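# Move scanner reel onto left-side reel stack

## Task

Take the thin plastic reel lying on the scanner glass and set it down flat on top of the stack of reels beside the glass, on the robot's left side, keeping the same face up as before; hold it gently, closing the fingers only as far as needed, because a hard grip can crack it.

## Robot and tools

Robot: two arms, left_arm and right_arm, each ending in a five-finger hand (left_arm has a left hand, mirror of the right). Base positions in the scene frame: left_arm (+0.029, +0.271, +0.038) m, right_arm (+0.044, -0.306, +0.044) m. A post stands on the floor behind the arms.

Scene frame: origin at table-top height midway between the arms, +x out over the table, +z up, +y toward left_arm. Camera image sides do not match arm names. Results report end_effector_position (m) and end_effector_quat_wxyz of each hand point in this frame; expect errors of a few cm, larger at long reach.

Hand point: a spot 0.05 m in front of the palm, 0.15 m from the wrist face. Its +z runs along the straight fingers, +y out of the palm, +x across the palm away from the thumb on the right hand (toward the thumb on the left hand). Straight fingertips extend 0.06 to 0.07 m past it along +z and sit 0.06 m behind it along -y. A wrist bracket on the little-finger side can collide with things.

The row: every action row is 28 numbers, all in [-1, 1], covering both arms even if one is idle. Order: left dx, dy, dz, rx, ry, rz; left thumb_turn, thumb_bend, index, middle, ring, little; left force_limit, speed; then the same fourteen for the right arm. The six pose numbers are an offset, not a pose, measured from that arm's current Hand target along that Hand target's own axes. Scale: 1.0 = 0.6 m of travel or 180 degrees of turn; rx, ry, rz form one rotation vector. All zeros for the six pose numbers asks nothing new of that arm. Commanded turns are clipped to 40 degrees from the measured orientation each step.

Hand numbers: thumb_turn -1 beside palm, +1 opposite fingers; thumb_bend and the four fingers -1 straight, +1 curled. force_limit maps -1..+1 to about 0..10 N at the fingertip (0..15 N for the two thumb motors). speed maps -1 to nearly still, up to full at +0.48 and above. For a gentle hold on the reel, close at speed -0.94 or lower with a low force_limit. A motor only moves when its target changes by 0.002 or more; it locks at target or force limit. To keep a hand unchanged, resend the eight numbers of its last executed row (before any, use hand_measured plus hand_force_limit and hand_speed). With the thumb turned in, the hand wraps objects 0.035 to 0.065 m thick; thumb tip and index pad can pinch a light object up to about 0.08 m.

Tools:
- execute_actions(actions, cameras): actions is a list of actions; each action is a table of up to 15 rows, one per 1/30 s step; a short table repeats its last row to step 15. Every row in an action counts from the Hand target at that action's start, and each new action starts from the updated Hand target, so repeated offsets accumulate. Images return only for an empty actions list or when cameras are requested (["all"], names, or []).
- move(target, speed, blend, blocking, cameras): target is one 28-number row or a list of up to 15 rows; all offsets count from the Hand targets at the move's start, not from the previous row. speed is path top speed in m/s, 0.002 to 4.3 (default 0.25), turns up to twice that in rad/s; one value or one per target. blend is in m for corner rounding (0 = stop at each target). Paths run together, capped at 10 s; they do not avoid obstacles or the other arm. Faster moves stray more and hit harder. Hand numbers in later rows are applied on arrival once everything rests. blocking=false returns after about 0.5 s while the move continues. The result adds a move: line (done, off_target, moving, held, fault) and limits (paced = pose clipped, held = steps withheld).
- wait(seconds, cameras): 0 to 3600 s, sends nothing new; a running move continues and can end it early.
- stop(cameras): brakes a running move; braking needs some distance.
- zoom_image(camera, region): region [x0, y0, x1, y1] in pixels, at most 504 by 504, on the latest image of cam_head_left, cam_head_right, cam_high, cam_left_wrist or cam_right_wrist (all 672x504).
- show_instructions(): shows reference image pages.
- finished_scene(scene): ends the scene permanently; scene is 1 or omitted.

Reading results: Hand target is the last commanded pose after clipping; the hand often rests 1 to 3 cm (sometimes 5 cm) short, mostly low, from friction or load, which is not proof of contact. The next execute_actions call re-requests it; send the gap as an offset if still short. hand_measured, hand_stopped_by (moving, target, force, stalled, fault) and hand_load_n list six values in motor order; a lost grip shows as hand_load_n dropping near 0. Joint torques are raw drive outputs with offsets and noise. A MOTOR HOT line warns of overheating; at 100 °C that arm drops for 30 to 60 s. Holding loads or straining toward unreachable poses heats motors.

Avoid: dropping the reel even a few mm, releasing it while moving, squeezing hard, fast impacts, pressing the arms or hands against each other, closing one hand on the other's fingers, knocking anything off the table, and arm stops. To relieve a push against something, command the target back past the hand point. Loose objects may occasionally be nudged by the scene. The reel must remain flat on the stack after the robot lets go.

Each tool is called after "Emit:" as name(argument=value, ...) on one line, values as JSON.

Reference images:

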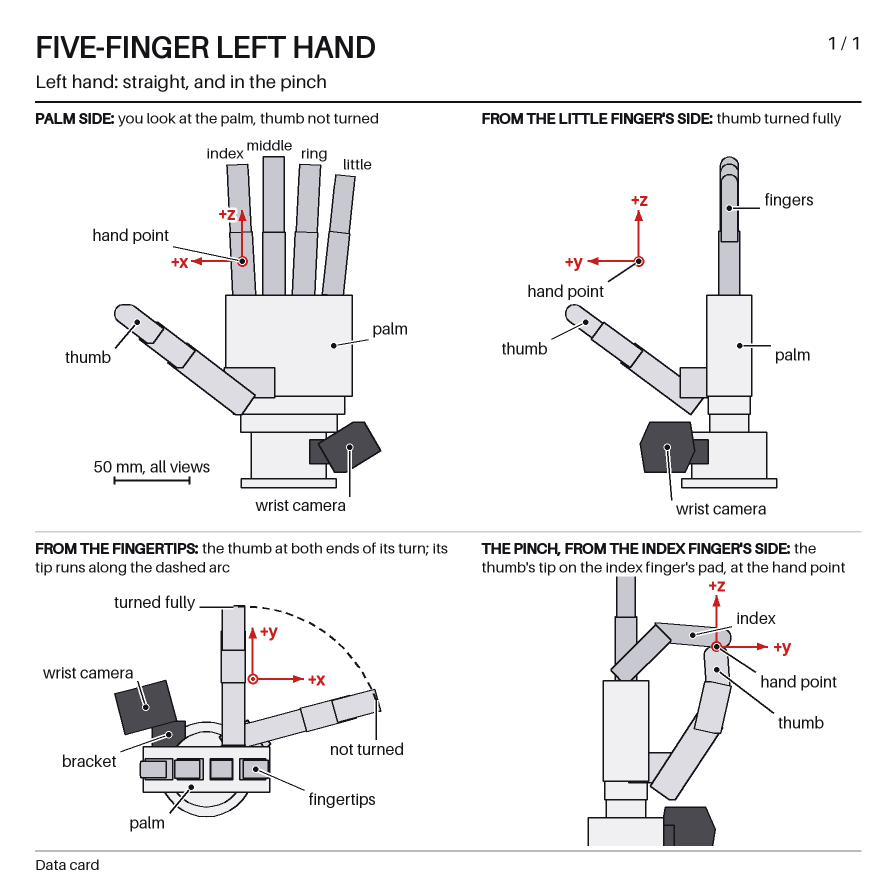

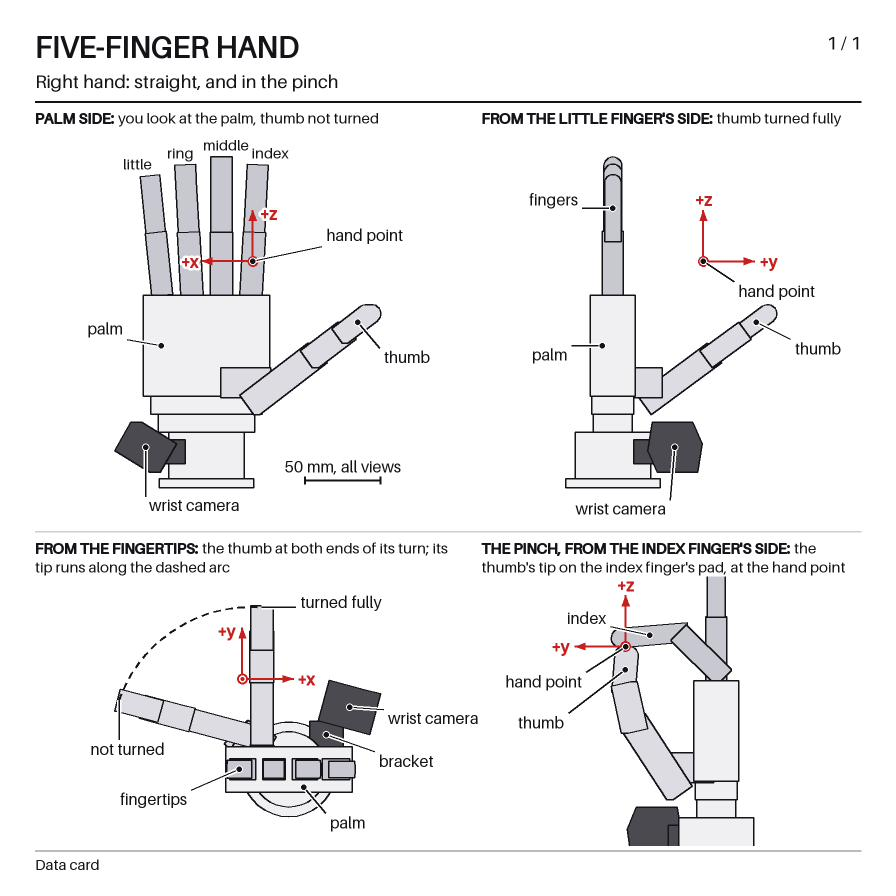

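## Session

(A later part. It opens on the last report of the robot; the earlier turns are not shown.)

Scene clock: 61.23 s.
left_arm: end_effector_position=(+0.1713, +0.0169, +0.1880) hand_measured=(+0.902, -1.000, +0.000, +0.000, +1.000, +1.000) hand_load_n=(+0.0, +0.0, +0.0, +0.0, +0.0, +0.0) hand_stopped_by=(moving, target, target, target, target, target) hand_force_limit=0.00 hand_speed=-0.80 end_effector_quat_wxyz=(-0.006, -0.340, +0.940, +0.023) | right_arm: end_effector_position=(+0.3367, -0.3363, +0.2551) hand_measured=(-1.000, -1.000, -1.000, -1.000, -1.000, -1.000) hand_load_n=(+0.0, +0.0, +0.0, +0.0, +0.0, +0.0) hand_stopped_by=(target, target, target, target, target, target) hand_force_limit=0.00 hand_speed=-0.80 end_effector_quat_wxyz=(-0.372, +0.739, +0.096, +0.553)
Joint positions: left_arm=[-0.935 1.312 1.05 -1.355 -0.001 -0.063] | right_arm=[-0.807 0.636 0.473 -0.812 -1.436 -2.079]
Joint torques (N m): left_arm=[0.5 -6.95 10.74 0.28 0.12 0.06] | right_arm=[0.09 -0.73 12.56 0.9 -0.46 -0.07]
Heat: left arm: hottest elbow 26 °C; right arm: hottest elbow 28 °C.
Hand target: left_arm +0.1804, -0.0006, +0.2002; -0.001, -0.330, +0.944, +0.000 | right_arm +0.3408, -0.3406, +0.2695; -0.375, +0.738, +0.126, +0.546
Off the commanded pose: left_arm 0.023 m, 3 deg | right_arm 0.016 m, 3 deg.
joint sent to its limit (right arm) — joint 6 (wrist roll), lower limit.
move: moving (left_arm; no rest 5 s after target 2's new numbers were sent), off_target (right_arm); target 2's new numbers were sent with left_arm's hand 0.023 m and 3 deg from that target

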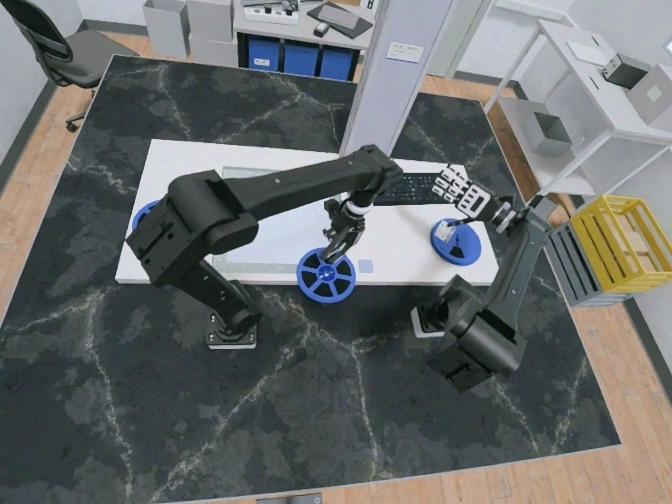

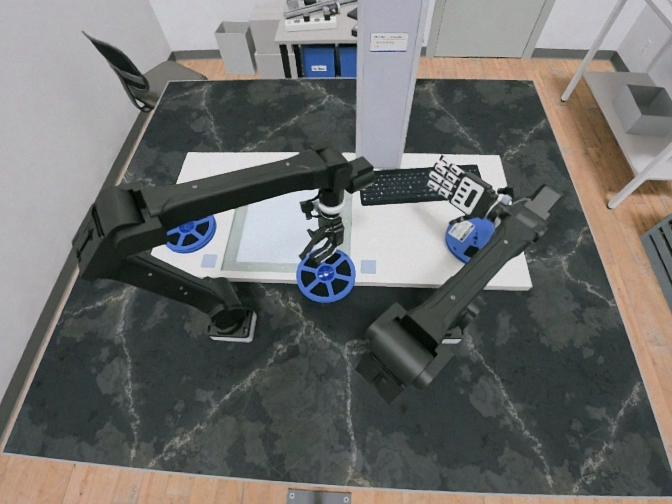

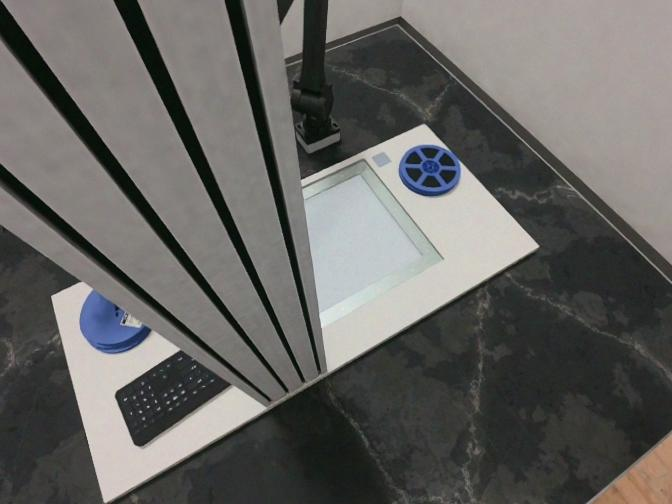

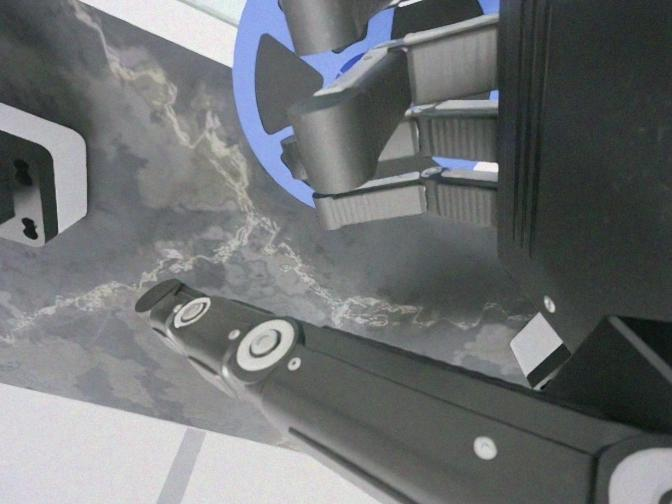

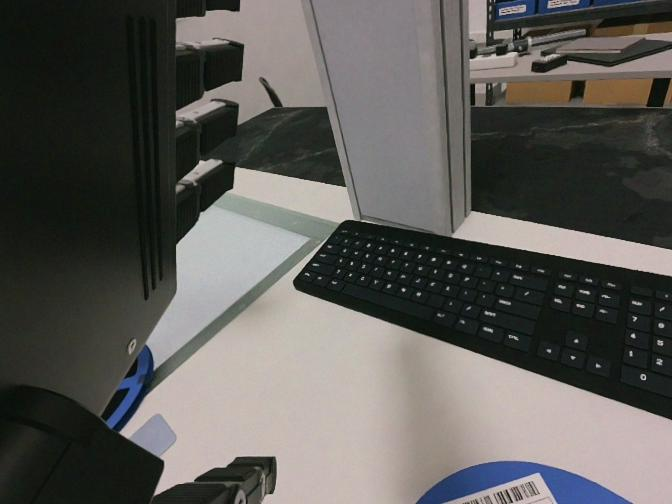

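Emit:
move(target=[[0.18,0.0425,0.1333,0,0,0.547,1,-1,0,0,1,1,0,-0.8,0,0,0,0,0,0,-1,-1,-1,-1,-1,-1,0,-0.8]], speed=0.25, cameras=["cam_left_wrist","cam_head_left","cam_head_right","cam_right_wrist"])

Emit:
zoom_image(camera="cam_head_right", region=[240, 190, 400, 320])

Scene clock: 65.67 s.
left_arm: end_effector_position=(+0.0832, -0.0466, +0.1254) hand_measured=(+1.000, -1.000, +0.000, +0.000, +1.000, +1.000) hand_load_n=(+0.0, +0.0, +0.5, +0.0, +0.0, +0.0) hand_stopped_by=(target, target, target, target, target, target) hand_force_limit=0.00 hand_speed=-0.80 end_effector_quat_wxyz=(+0.000, +0.489, +0.872, +0.000) | right_arm: end_effector_position=(+0.3367, -0.3363, +0.2551) hand_measured=(-1.000, -1.000, -1.000, -1.000, -1.000, -1.000) hand_load_n=(+0.0, +0.5, +0.0, +0.0, +0.0, +0.0) hand_stopped_by=(target, target, target, target, target, target) hand_force_limit=0.00 hand_speed=-0.80 end_effector_quat_wxyz=(-0.372, +0.739, +0.096, +0.553)
Joint positions: left_arm=[-1.515 1.41 0.978 -1.138 0 1.074] | right_arm=[-0.807 0.636 0.473 -0.812 -1.436 -2.079]
Joint torques (N m): left_arm=[0.56 -8 6.19 0.62 0.08 0.06] | right_arm=[0.09 -0.67 12.56 0.91 -0.46 -0.07]
Heat: left arm: hottest elbow 26 °C; right arm: hottest elbow 28 °C.
Hand target: left_arm +0.0800, -0.0481, +0.1204; -0.001, +0.499, +0.867, +0.000 | right_arm +0.3408, -0.3406, +0.2695; -0.375, +0.738, +0.126, +0.546
Off the commanded pose: left_arm 0.006 m, 1 deg | right_arm 0.016 m, 3 deg.
joint sent to its limit (right arm) — joint 6 (wrist roll), lower limit. The joint targets are off in orientation, not in position.
move: done
Images, in order (width x height): cam_head_left 672x504, cam_head_right 672x504, cam_left_wrist 672x504, cam_right_wrist 672x504.

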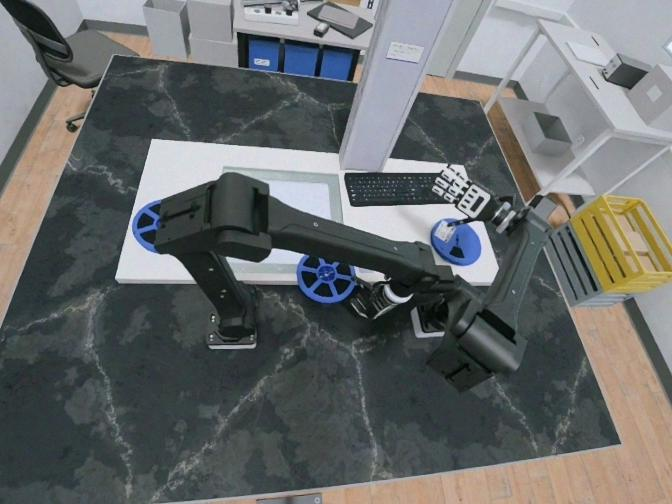

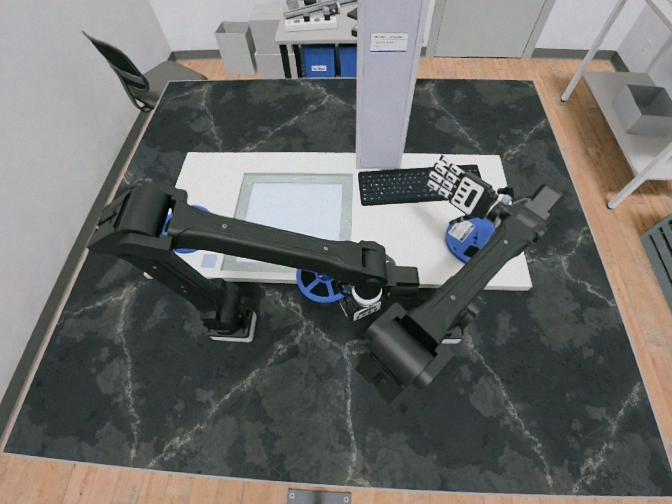

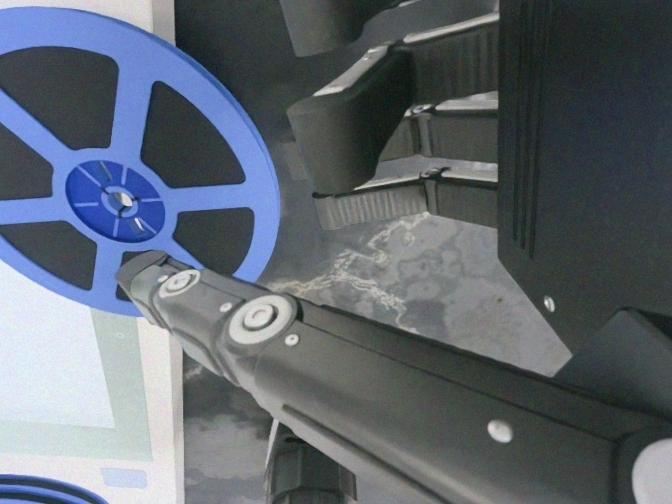

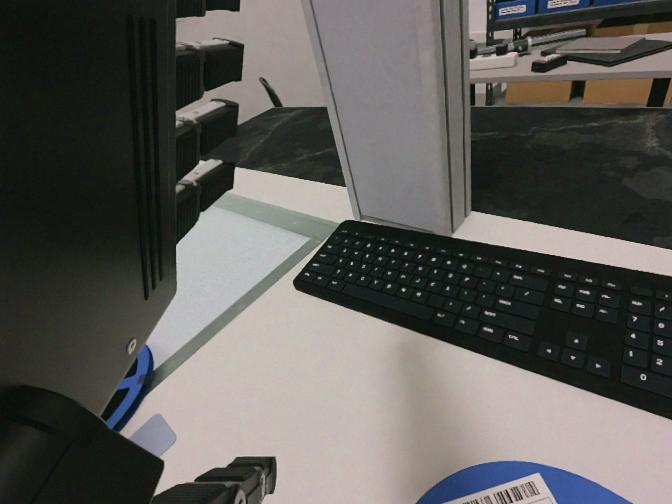

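Scaled by 3.150 from the camera's image (finer frame: 960x720).

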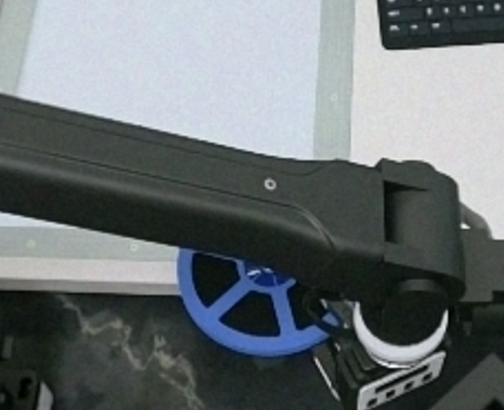

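Emit:
move(target=[[0,0,0.12,0,0,0,1,-1,0,0,1,1,0,-0.8,0,0,0,0,0,0,-1,-1,-1,-1,-1,-1,0,-0.8]], speed=0.1, cameras=["cam_left_wrist","cam_head_left","cam_head_right","cam_high"])

Emit:
zoom_image(camera="cam_head_left", region=[290, 220, 420, 340])

Emit:
zoom_image(camera="cam_left_wrist", region=[100, 0, 560, 420])

Scene clock: 67.63 s.
left_arm: end_effector_position=(+0.0832, -0.0460, +0.0512) hand_measured=(+1.000, -1.000, +0.000, +0.000, +1.000, +1.000) hand_load_n=(+0.0, +0.0, +0.0, +0.0, +0.0, +0.0) hand_stopped_by=(target, target, target, target, target, target) hand_force_limit=0.00 hand_speed=-0.80 end_effector_quat_wxyz=(-0.001, +0.489, +0.872, +0.003) | right_arm: end_effector_position=(+0.3367, -0.3363, +0.2551) hand_measured=(-1.000, -1.000, -1.000, -1.000, -1.000, -1.000) hand_load_n=(+0.0, +0.0, +0.0, +0.0, +0.0, +0.0) hand_stopped_by=(target, target, target, target, target, target) hand_force_limit=0.00 hand_speed=-0.80 end_effector_quat_wxyz=(-0.372, +0.739, +0.096, +0.553)
Joint positions: left_arm=[-1.515 1.525 0.875 -0.927 0 1.074] | right_arm=[-0.807 0.636 0.473 -0.812 -1.436 -2.079]
Joint torques (N m): left_arm=[0.5 -9.11 5.52 0.65 0.08 0.05] | right_arm=[0.09 -0.73 12.56 0.9 -0.46 -0.07]
Heat: left arm: hottest elbow 26 °C; right arm: hottest elbow 28 °C.
Hand target: left_arm +0.0798, -0.0480, +0.0483; -0.001, +0.499, +0.867, +0.000 | right_arm +0.3408, -0.3406, +0.2695; -0.375, +0.738, +0.126, +0.546
Off the commanded pose: left_arm 0.005 m, 1 deg | right_arm 0.016 m, 3 deg.
joint sent to its limit (right arm) — joint 6 (wrist roll), lower limit. The joint targets are off in orientation, not in position.
move: done
Images, in order (width x height): cam_head_left 672x504, cam_head_right 672x504, cam_high 672x504, cam_left_wrist 672x504.

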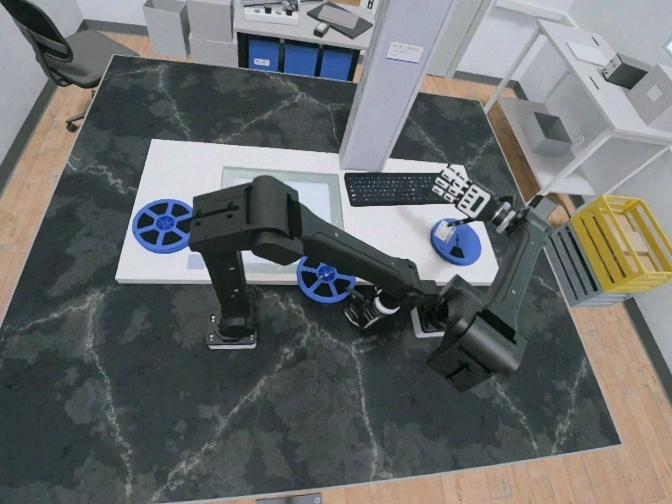

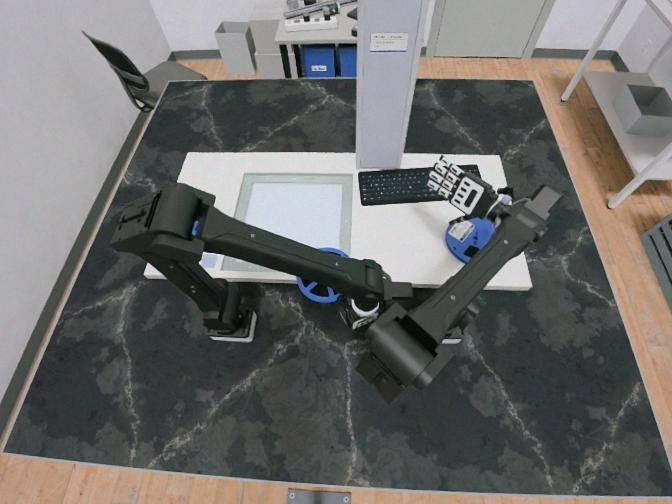

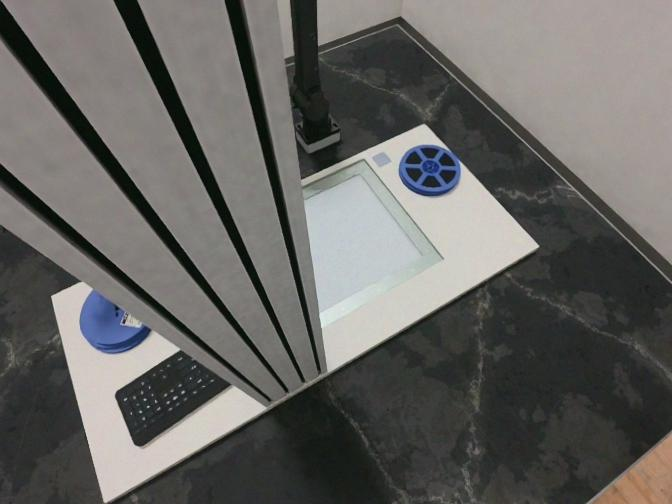

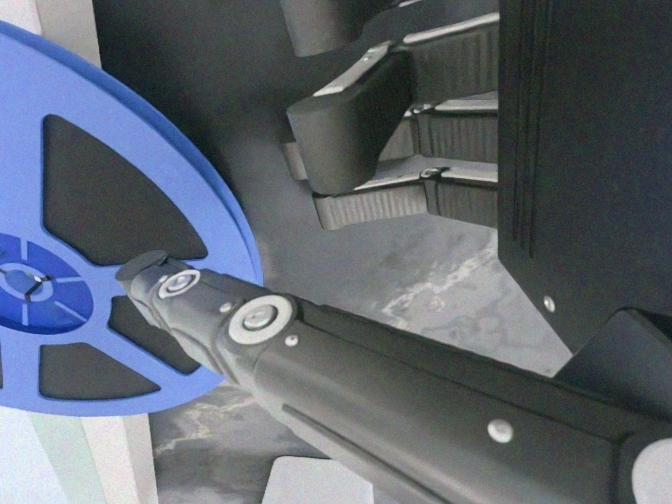

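Scaled by 3.877 from the camera's image (finer frame: 960x720).

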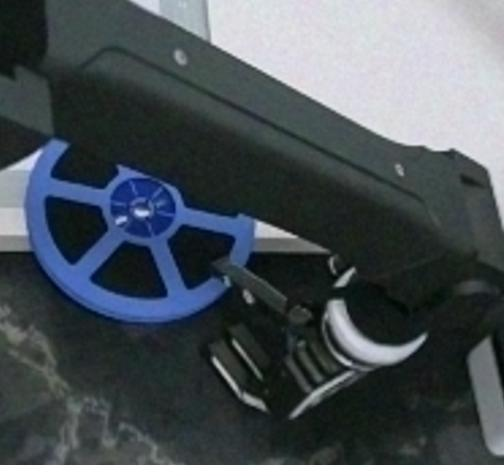

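Scaled by 1.096 from the camera's image (finer frame: 960x720).

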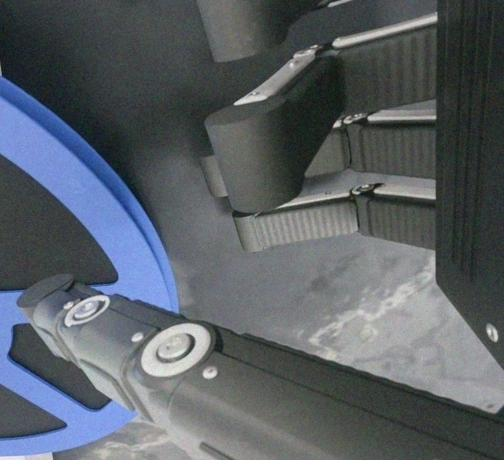

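Emit:
move(target=[[0,0.0867,0.005,0,0,0,1,-1,0,0,1,1,0,-0.8,0,0,0,0,0,0,-1,-1,-1,-1,-1,-1,0,-0.8]], speed=0.04, cameras=["cam_left_wrist","cam_head_left"])

Emit:
zoom_image(camera="cam_head_left", region=[290, 220, 420, 340])

Emit:
zoom_image(camera="cam_left_wrist", region=[140, 40, 500, 340])

Scene clock: 69.93 s.
left_arm: end_effector_position=(+0.1200, -0.0205, +0.0428) hand_measured=(+1.000, -1.000, +0.000, +0.000, +1.000, +1.000) hand_load_n=(+0.0, +0.0, +0.0, +0.0, +0.0, +0.0) hand_stopped_by=(target, target, target, target, target, target) hand_force_limit=0.00 hand_speed=-0.80 end_effector_quat_wxyz=(-0.007, +0.500, +0.866, +0.009) | right_arm: end_effector_position=(+0.3367, -0.3363, +0.2551) hand_measured=(-1.000, -1.000, -1.000, -1.000, -1.000, -1.000) hand_load_n=(+0.0, +0.0, +0.0, +0.0, +0.0, +0.0) hand_stopped_by=(target, target, target, target, target, target) hand_force_limit=0.00 hand_speed=-0.80 end_effector_quat_wxyz=(-0.372, +0.739, +0.096, +0.553)
Joint positions: left_arm=[-1.411 1.5 0.815 -0.91 0 1.203] | right_arm=[-0.807 0.636 0.473 -0.812 -1.436 -2.079]
Joint torques (N m): left_arm=[2.78 -10.11 5.22 0.58 0.06 0.06] | right_arm=[0.03 -0.73 12.55 0.9 -0.46 -0.07]
Heat: left arm: hottest elbow 26 °C; right arm: hottest elbow 28 °C.
Hand target: left_arm +0.1248, -0.0220, +0.0453; -0.001, +0.499, +0.867, +0.000 | right_arm +0.3408, -0.3406, +0.2695; -0.375, +0.738, +0.126, +0.546
Off the commanded pose: left_arm 0.006 m, 1 deg | right_arm 0.016 m, 3 deg.
joint sent to its limit (right arm) — joint 6 (wrist roll), lower limit. The joint targets are off in orientation, not in position.
move: done
Images, in order (width x height): cam_head_left 672x504, cam_left_wrist 672x504.

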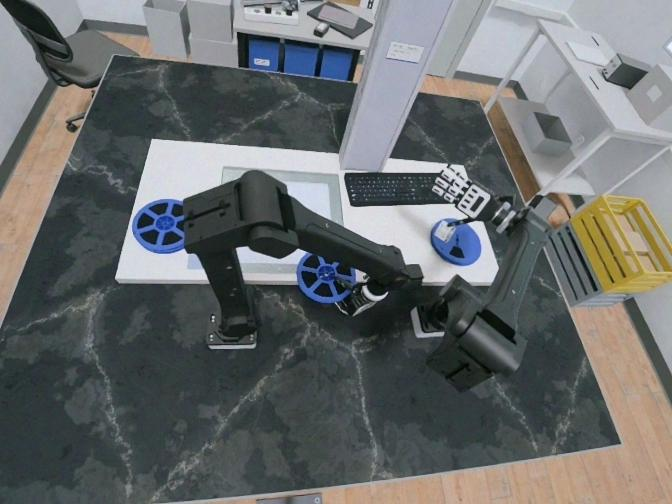

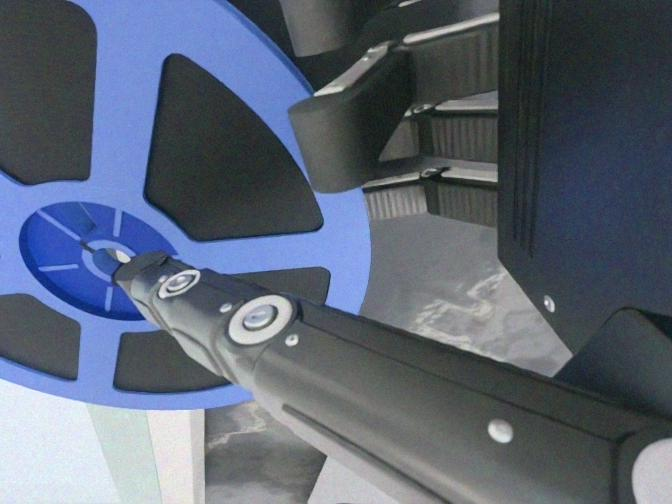

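Scaled by 3.877 from the camera's image (finer frame: 960x720).

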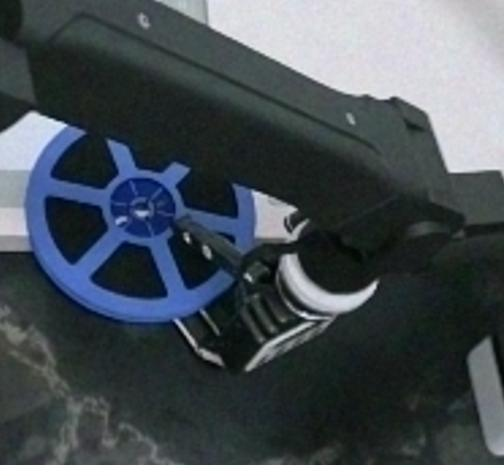

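Scaled by 1.400 from the camera's image (finer frame: 960x720).

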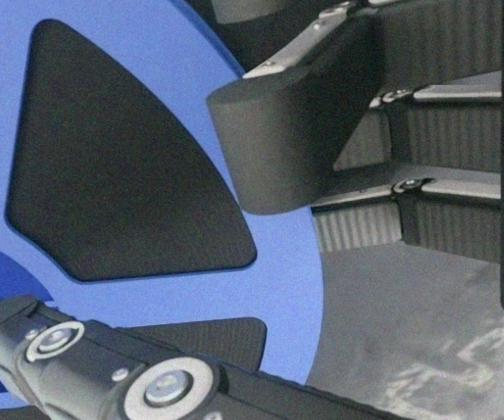

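Emit:
move(target=[[-0.0083,0.0367,0,0,0,0,1,-1,0,0,1,1,0,-0.8,0,0,0,0,0,0,-1,-1,-1,-1,-1,-1,0,-0.8]], speed=0.03, cameras=["cam_left_wrist","cam_head_left"])

Emit:
zoom_image(camera="cam_head_left", region=[290, 220, 420, 340])

Emit:
zoom_image(camera="cam_left_wrist", region=[140, 40, 500, 340])

Scene clock: 71.53 s.
left_arm: end_effector_position=(+0.1408, -0.0153, +0.0433) hand_measured=(+1.000, -1.000, +0.000, +0.000, +1.000, +1.000) hand_load_n=(-0.5, +0.0, +0.0, +0.0, +0.0, +0.0) hand_stopped_by=(target, target, target, target, target, target) hand_force_limit=0.00 hand_speed=-0.80 end_effector_quat_wxyz=(-0.007, +0.501, +0.865, +0.008) | right_arm: end_effector_position=(+0.3367, -0.3363, +0.2551) hand_measured=(-1.000, -1.000, -1.000, -1.000, -1.000, -1.000) hand_load_n=(+0.0, +0.0, +0.0, +0.0, +0.0, +0.0) hand_stopped_by=(target, target, target, target, target, target) hand_force_limit=0.00 hand_speed=-0.80 end_effector_quat_wxyz=(-0.372, +0.739, +0.096, +0.553)
Joint positions: left_arm=[-1.35 1.493 0.81 -0.909 0 1.267] | right_arm=[-0.807 0.636 0.473 -0.812 -1.436 -2.079]
Joint torques (N m): left_arm=[3.02 -9.88 5.11 0.55 0.04 0.08] | right_arm=[0.03 -0.73 12.56 0.9 -0.46 -0.07]
Heat: left arm: hottest elbow 26 °C; right arm: hottest elbow 29 °C.
Hand target: left_arm +0.1464, -0.0153, +0.0453; +0.000, +0.499, +0.867, -0.001 | right_arm +0.3408, -0.3406, +0.2695; -0.375, +0.738, +0.126, +0.546
Off the commanded pose: left_arm 0.006 m, 1 deg | right_arm 0.016 m, 3 deg.
joint sent to its limit (right arm) — joint 6 (wrist roll), lower limit. The joint targets are off in orientation, not in position.
move: done
Images, in order (width x height): cam_head_left 672x504, cam_left_wrist 672x504.

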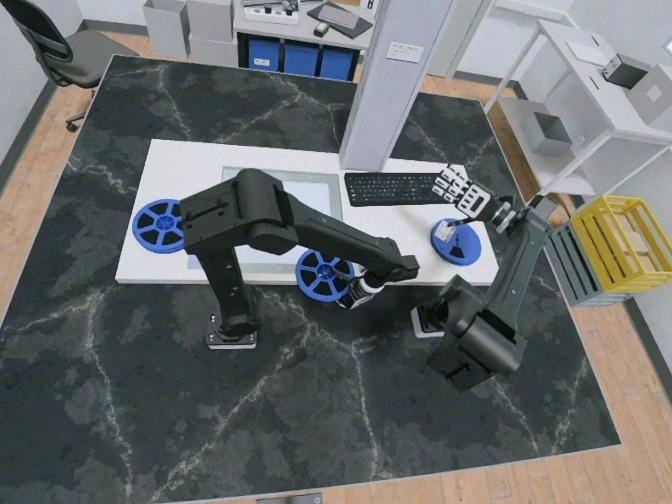

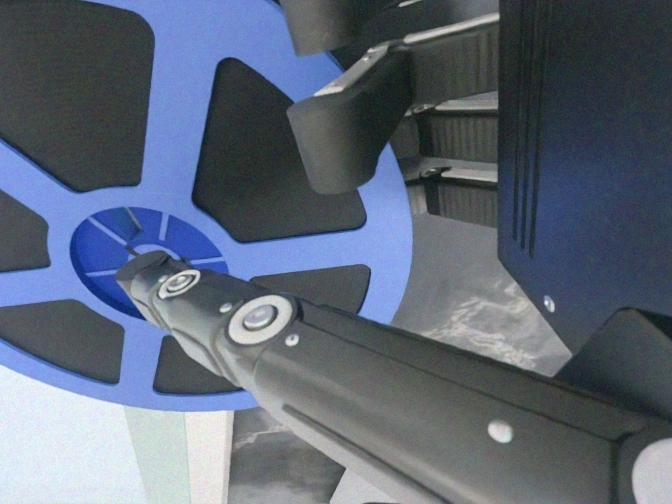

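Scaled by 3.877 from the camera's image (finer frame: 960x720).

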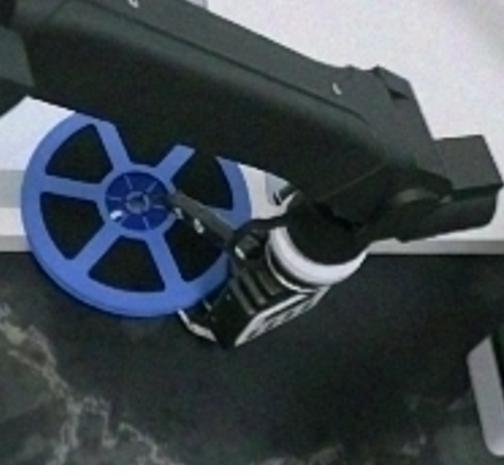

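Scaled by 1.400 from the camera's image (finer frame: 960x720).

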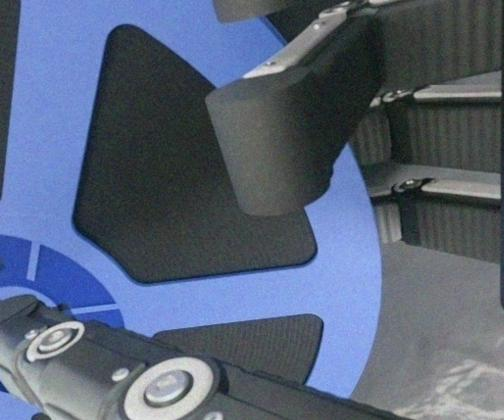

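Emit:
move(target=[[0,0,-0.0133,0,0,0,1,-1,0,0,1,1,0,-0.8,0,0,0,0,0,0,-1,-1,-1,-1,-1,-1,0,-0.8]], speed=0.02, cameras=["cam_left_wrist","cam_head_left"])

Emit:
zoom_image(camera="cam_head_left", region=[290, 220, 420, 340])

Emit:
zoom_image(camera="cam_left_wrist", region=[140, 40, 500, 340])

Scene clock: 73.73 s.
left_arm: end_effector_position=(+0.1414, -0.0168, +0.0470) hand_measured=(+1.000, -1.000, +0.000, +0.000, +1.000, +1.000) hand_load_n=(+0.0, +0.0, +0.5, +0.0, +0.0, +0.0) hand_stopped_by=(target, target, target, target, target, target) hand_force_limit=0.00 hand_speed=-0.80 end_effector_quat_wxyz=(-0.003, +0.501, +0.865, +0.003) | right_arm: end_effector_position=(+0.3367, -0.3363, +0.2551) hand_measured=(-1.000, -1.000, -1.000, -1.000, -1.000, -1.000) hand_load_n=(+0.0, +0.0, +0.0, +0.0, +0.0, +0.0) hand_stopped_by=(target, target, target, target, target, target) hand_force_limit=0.00 hand_speed=-0.80 end_effector_quat_wxyz=(-0.372, +0.739, +0.096, +0.553)
Joint positions: left_arm=[-1.349 1.48 0.81 -0.909 0 1.267] | right_arm=[-0.807 0.636 0.473 -0.812 -1.436 -2.079]
Joint torques (N m): left_arm=[3.02 -9.88 5.9 -0.23 0.06 0.06] | right_arm=[0.09 -0.73 12.56 0.9 -0.46 -0.07]
Heat: left arm: hottest elbow 26 °C; right arm: hottest elbow 29 °C.
Hand target: left_arm +0.1464, -0.0153, +0.0532; -0.001, +0.499, +0.867, +0.000 | right_arm +0.3408, -0.3406, +0.2695; -0.375, +0.738, +0.126, +0.546
Off the commanded pose: left_arm 0.008 m, 1 deg | right_arm 0.016 m, 3 deg.
joint sent to its limit (right arm) — joint 6 (wrist roll), lower limit. The joint targets are off in orientation, not in position.
move: done
Images, in order (width x height): cam_head_left 672x504, cam_left_wrist 672x504.

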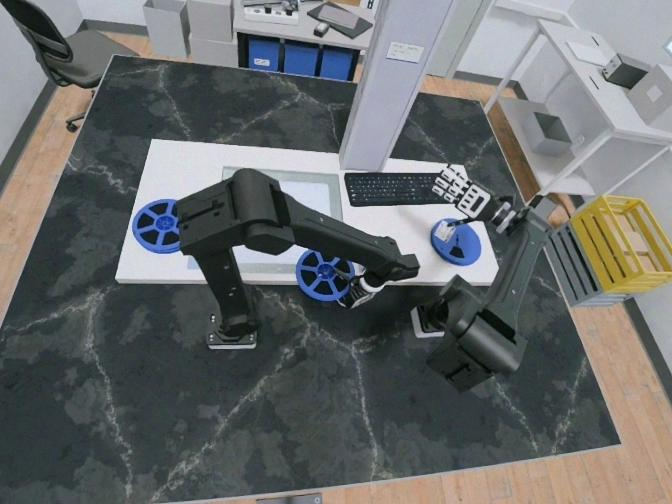

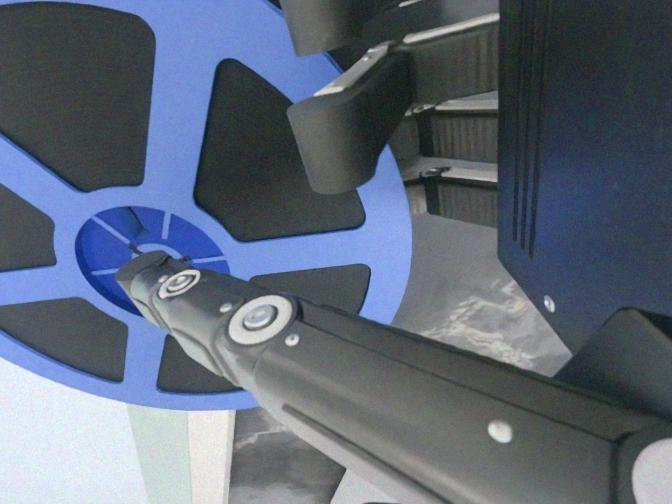

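Scaled by 3.877 from the camera's image (finer frame: 960x720).

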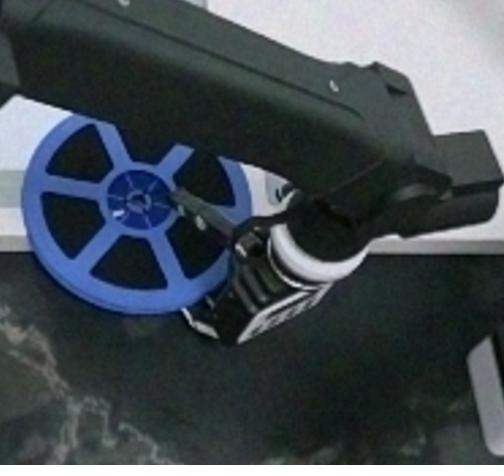

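Scaled by 1.400 from the camera's image (finer frame: 960x720).

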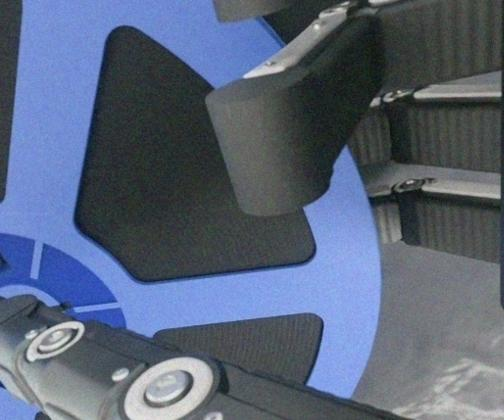

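Emit:
move(target=[[0,0,-0.0133,0,0,0,1,-1,0,0,1,1,0,-0.8,0,0,0,0,0,0,-1,-1,-1,-1,-1,-1,0,-0.8]], speed=0.02, cameras=["cam_left_wrist","cam_head_left"])

Emit:
zoom_image(camera="cam_head_left", region=[290, 220, 420, 340])

Emit:
zoom_image(camera="cam_left_wrist", region=[140, 40, 500, 340])

Scene clock: 74.77 s.
left_arm: end_effector_position=(+0.1404, -0.0123, +0.0525) hand_measured=(+1.000, -1.000, +0.000, +0.000, +1.000, +1.000) hand_load_n=(+0.0, +0.0, +1.0, +0.0, +0.0, +0.0) hand_stopped_by=(target, target, target, target, target, target) hand_force_limit=0.00 hand_speed=-0.80 end_effector_quat_wxyz=(-0.006, +0.501, +0.865, +0.006) | right_arm: end_effector_position=(+0.3367, -0.3363, +0.2551) hand_measured=(-1.000, -1.000, -1.000, -1.000, -1.000, -1.000) hand_load_n=(+0.0, +0.0, +0.0, +0.0, +0.0, +0.0) hand_stopped_by=(target, target, target, target, target, target) hand_force_limit=0.00 hand_speed=-0.80 end_effector_quat_wxyz=(-0.372, +0.739, +0.096, +0.553)
Joint positions: left_arm=[-1.349 1.465 0.81 -0.933 0 1.267] | right_arm=[-0.807 0.636 0.473 -0.812 -1.436 -2.079]
Joint torques (N m): left_arm=[3.02 -9.76 6.72 -0.28 0.05 0.06] | right_arm=[0.09 -0.67 12.56 0.9 -0.46 -0.07]
Heat: left arm: hottest elbow 26 °C; right arm: hottest elbow 29 °C.
Hand target: left_arm +0.1464, -0.0152, +0.0612; -0.001, +0.499, +0.867, +0.000 | right_arm +0.3408, -0.3406, +0.2695; -0.375, +0.738, +0.126, +0.546
Off the commanded pose: left_arm 0.011 m, 1 deg | right_arm 0.016 m, 3 deg.
joint sent to its limit (right arm) — joint 6 (wrist roll), lower limit. The joint targets are off in orientation, not in position.
move: off_target (left_arm)
Images, in order (width x height): cam_head_left 672x504, cam_left_wrist 672x504.

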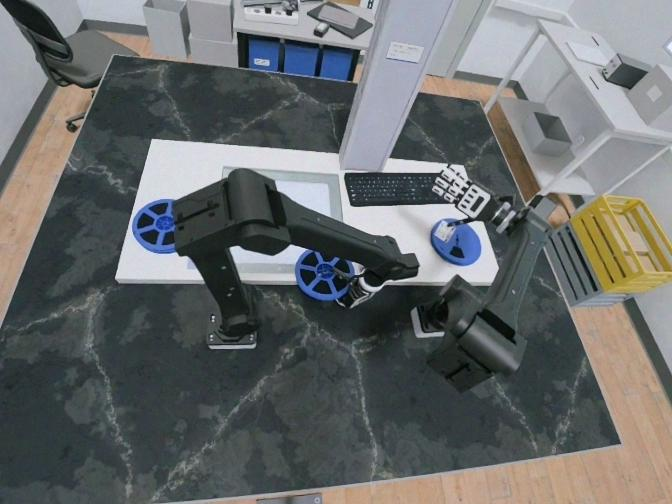

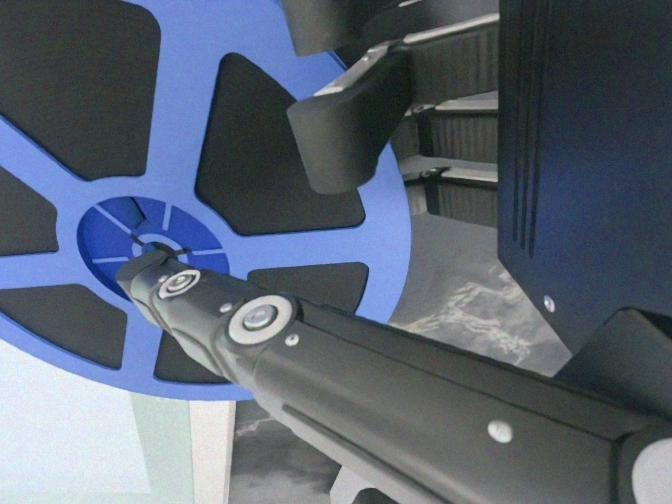

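Scaled by 3.877 from the camera's image (finer frame: 960x720).

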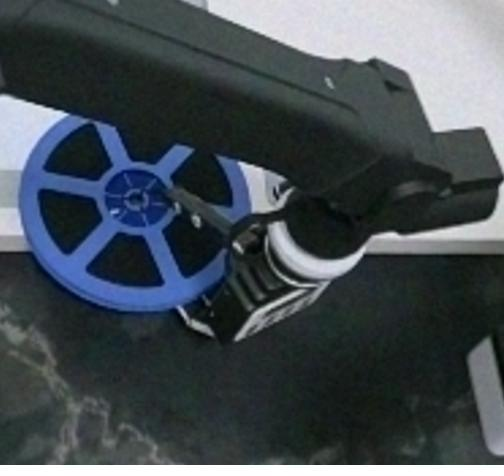

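Scaled by 1.400 from the camera's image (finer frame: 960x720).

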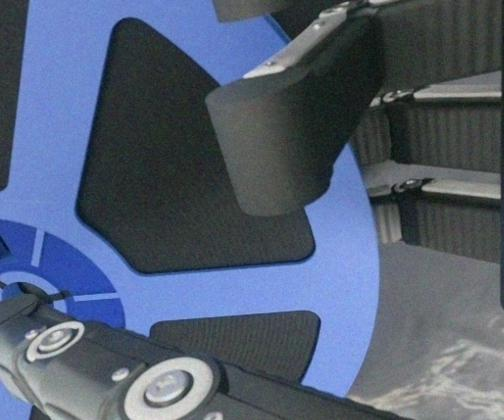

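Emit:
move(target=[[0,0,0,0,0,0,1,-1,-0.2,-0.2,1,1,-0.6,-0.9,0,0,0,0,0,0,-1,-1,-1,-1,-1,-1,0,-0.8]], speed=0.02, cameras=["cam_left_wrist"])

Emit:
move(target=[[0,0,-0.0083,0,0,0,1,-1,-0.2,-0.2,1,1,-0.6,-0.9,0,0,0,0,0,0,-1,-1,-1,-1,-1,-1,0,-0.8]], speed=0.02, cameras=["cam_left_wrist","cam_head_left"])

Emit:
zoom_image(camera="cam_left_wrist", region=[140, 40, 500, 340])

Scene clock: 76.30 s.
left_arm: end_effector_position=(+0.1407, -0.0122, +0.0525) hand_measured=(+1.000, -1.000, -0.200, -0.200, +1.000, +1.000) hand_load_n=(+0.0, +0.0, +0.5, +0.0, +0.0, +0.0) hand_stopped_by=(target, target, target, target, target, target) hand_force_limit=-0.60 hand_speed=-0.90 end_effector_quat_wxyz=(-0.006, +0.501, +0.865, +0.006) | right_arm: end_effector_position=(+0.3367, -0.3363, +0.2551) hand_measured=(-1.000, -1.000, -1.000, -1.000, -1.000, -1.000) hand_load_n=(+0.0, +0.0, +0.0, +0.0, +0.0, +0.0) hand_stopped_by=(target, target, target, target, target, target) hand_force_limit=0.00 hand_speed=-0.80 end_effector_quat_wxyz=(-0.372, +0.739, +0.096, +0.553)
Joint positions: left_arm=[-1.348 1.465 0.81 -0.933 0 1.268] | right_arm=[-0.807 0.636 0.473 -0.812 -1.436 -2.079]
Joint torques (N m): left_arm=[2.96 -9.82 6.69 -0.27 0.04 0.05] | right_arm=[0.09 -0.73 12.56 0.91 -0.46 -0.06]
Heat: left arm: hottest elbow 26 °C; right arm: hottest elbow 29 °C.
Hand target: left_arm +0.1465, -0.0152, +0.0612; -0.001, +0.499, +0.867, +0.000 | right_arm +0.3408, -0.3406, +0.2695; -0.375, +0.738, +0.126, +0.546
Off the commanded pose: left_arm 0.011 m, 1 deg | right_arm 0.016 m, 3 deg.
joint sent to its limit (right arm) — joint 6 (wrist roll), lower limit. The joint targets are off in orientation, not in position.
move: done

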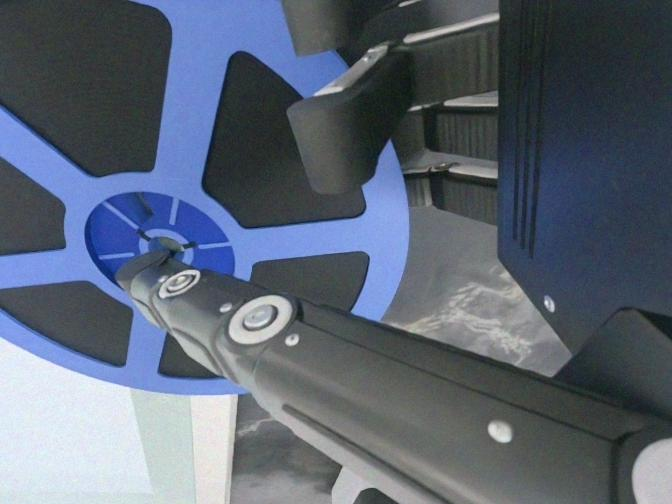

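Scene clock: 76.90 s.
left_arm: end_effector_position=(+0.1400, -0.0092, +0.0559) hand_measured=(+1.000, -1.000, -0.200, -0.200, +1.000, +1.000) hand_load_n=(+0.0, +0.0, +0.0, +0.0, +0.0, +0.0) hand_stopped_by=(target, target, target, target, target, target) hand_force_limit=-0.60 hand_speed=-0.90 end_effector_quat_wxyz=(-0.008, +0.501, +0.865, +0.009) | right_arm: end_effector_position=(+0.3367, -0.3363, +0.2551) hand_measured=(-1.000, -1.000, -1.000, -1.000, -1.000, -1.000) hand_load_n=(+0.0, +0.0, +0.0, +0.0, -0.5, +0.0) hand_stopped_by=(target, target, target, target, target, target) hand_force_limit=0.00 hand_speed=-0.80 end_effector_quat_wxyz=(-0.372, +0.739, +0.096, +0.553)
Joint positions: left_arm=[-1.348 1.456 0.81 -0.948 0 1.268] | right_arm=[-0.807 0.636 0.473 -0.812 -1.436 -2.079]
Joint torques (N m): left_arm=[3.02 -9.64 7.21 -0.32 0.04 0.06] | right_arm=[0.09 -0.73 12.56 0.91 -0.46 -0.07]
Heat: left arm: hottest elbow 26 °C; right arm: hottest elbow 29 °C.
Hand target: left_arm +0.1465, -0.0152, +0.0662; -0.001, +0.499, +0.867, +0.000 | right_arm +0.3408, -0.3406, +0.2695; -0.375, +0.738, +0.126, +0.546
Off the commanded pose: left_arm 0.014 m, 1 deg | right_arm 0.016 m, 3 deg.
joint sent to its limit (right arm) — joint 6 (wrist roll), lower limit. The joint targets are off in orientation, not in position.
move: off_target (left_arm)
Images, in order (width x height): cam_head_left 672x504, cam_left_wrist 672x504.

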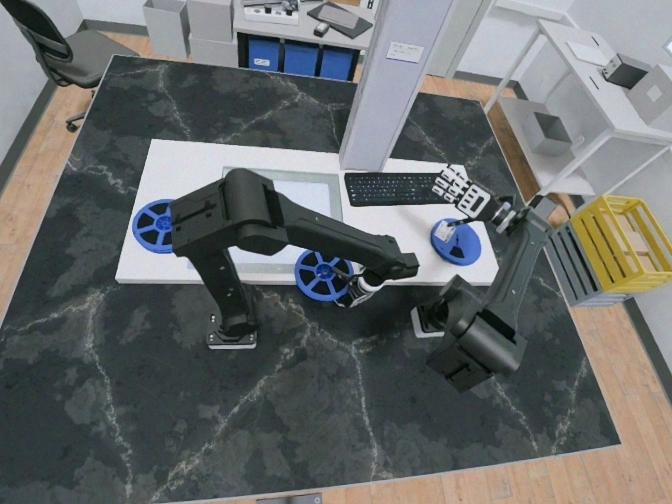

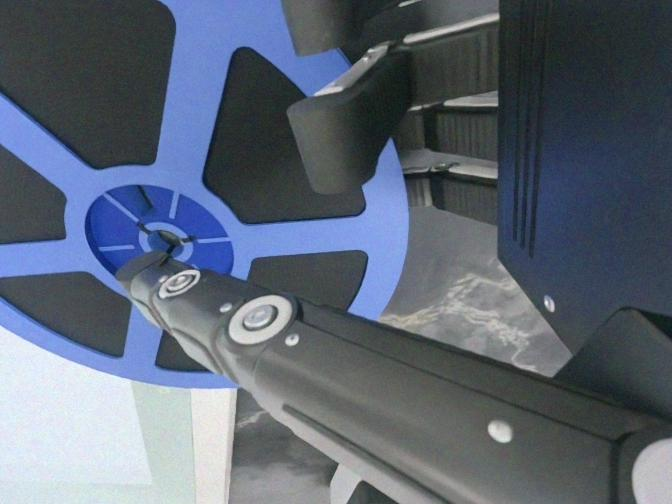

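Scaled by 1.400 from the camera's image (finer frame: 960x720).

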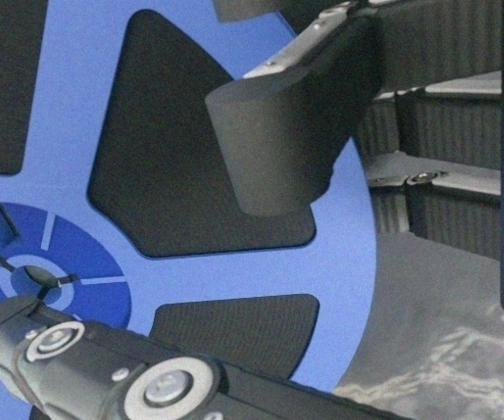

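Emit:
move(target=[[0,0,0,0,0,0,1,0.0,-0.2,-0.2,1,1,-0.7,-0.9,0,0,0,0,0,0,-1,-1,-1,-1,-1,-1,0,-0.8]], speed=0.02, cameras=["cam_left_wrist"])

Scene clock: 82.00 s.
left_arm: end_effector_position=(+0.1400, -0.0092, +0.0559) hand_measured=(+1.000, -0.294, -0.200, -0.200, +1.000, +1.000) hand_load_n=(+0.5, +0.0, +0.5, +0.0, +0.0, +0.0) hand_stopped_by=(target, moving, target, target, target, target) hand_force_limit=-0.70 hand_speed=-0.90 end_effector_quat_wxyz=(-0.008, +0.501, +0.865, +0.009) | right_arm: end_effector_position=(+0.3367, -0.3363, +0.2551) hand_measured=(-1.000, -1.000, -1.000, -1.000, -1.000, -1.000) hand_load_n=(+0.0, +0.0, +0.0, +0.0, +0.0, +0.0) hand_stopped_by=(target, target, target, target, target, target) hand_force_limit=0.00 hand_speed=-0.80 end_effector_quat_wxyz=(-0.372, +0.739, +0.096, +0.553)
Joint positions: left_arm=[-1.348 1.456 0.81 -0.948 0 1.268] | right_arm=[-0.807 0.636 0.473 -0.812 -1.436 -2.079]
Joint torques (N m): left_arm=[2.96 -9.64 7.2 -0.27 0.04 0.06] | right_arm=[0.03 -0.67 12.55 0.9 -0.46 -0.07]
Heat: left arm: hottest elbow 26 °C; right arm: hottest elbow 29 °C.
Hand target: left_arm +0.1465, -0.0152, +0.0662; -0.001, +0.499, +0.867, +0.000 | right_arm +0.3408, -0.3406, +0.2695; -0.375, +0.738, +0.126, +0.546
Off the commanded pose: left_arm 0.014 m, 1 deg | right_arm 0.016 m, 3 deg.
joint sent to its limit (right arm) — joint 6 (wrist roll), lower limit.
move: moving (left_arm; no rest 5 s after the move's start)

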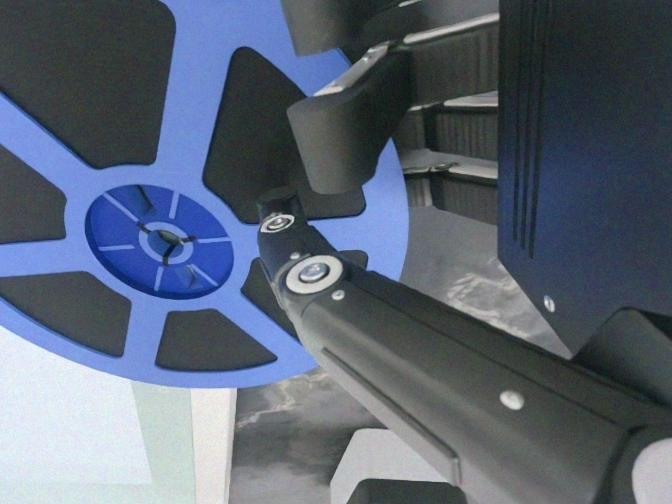

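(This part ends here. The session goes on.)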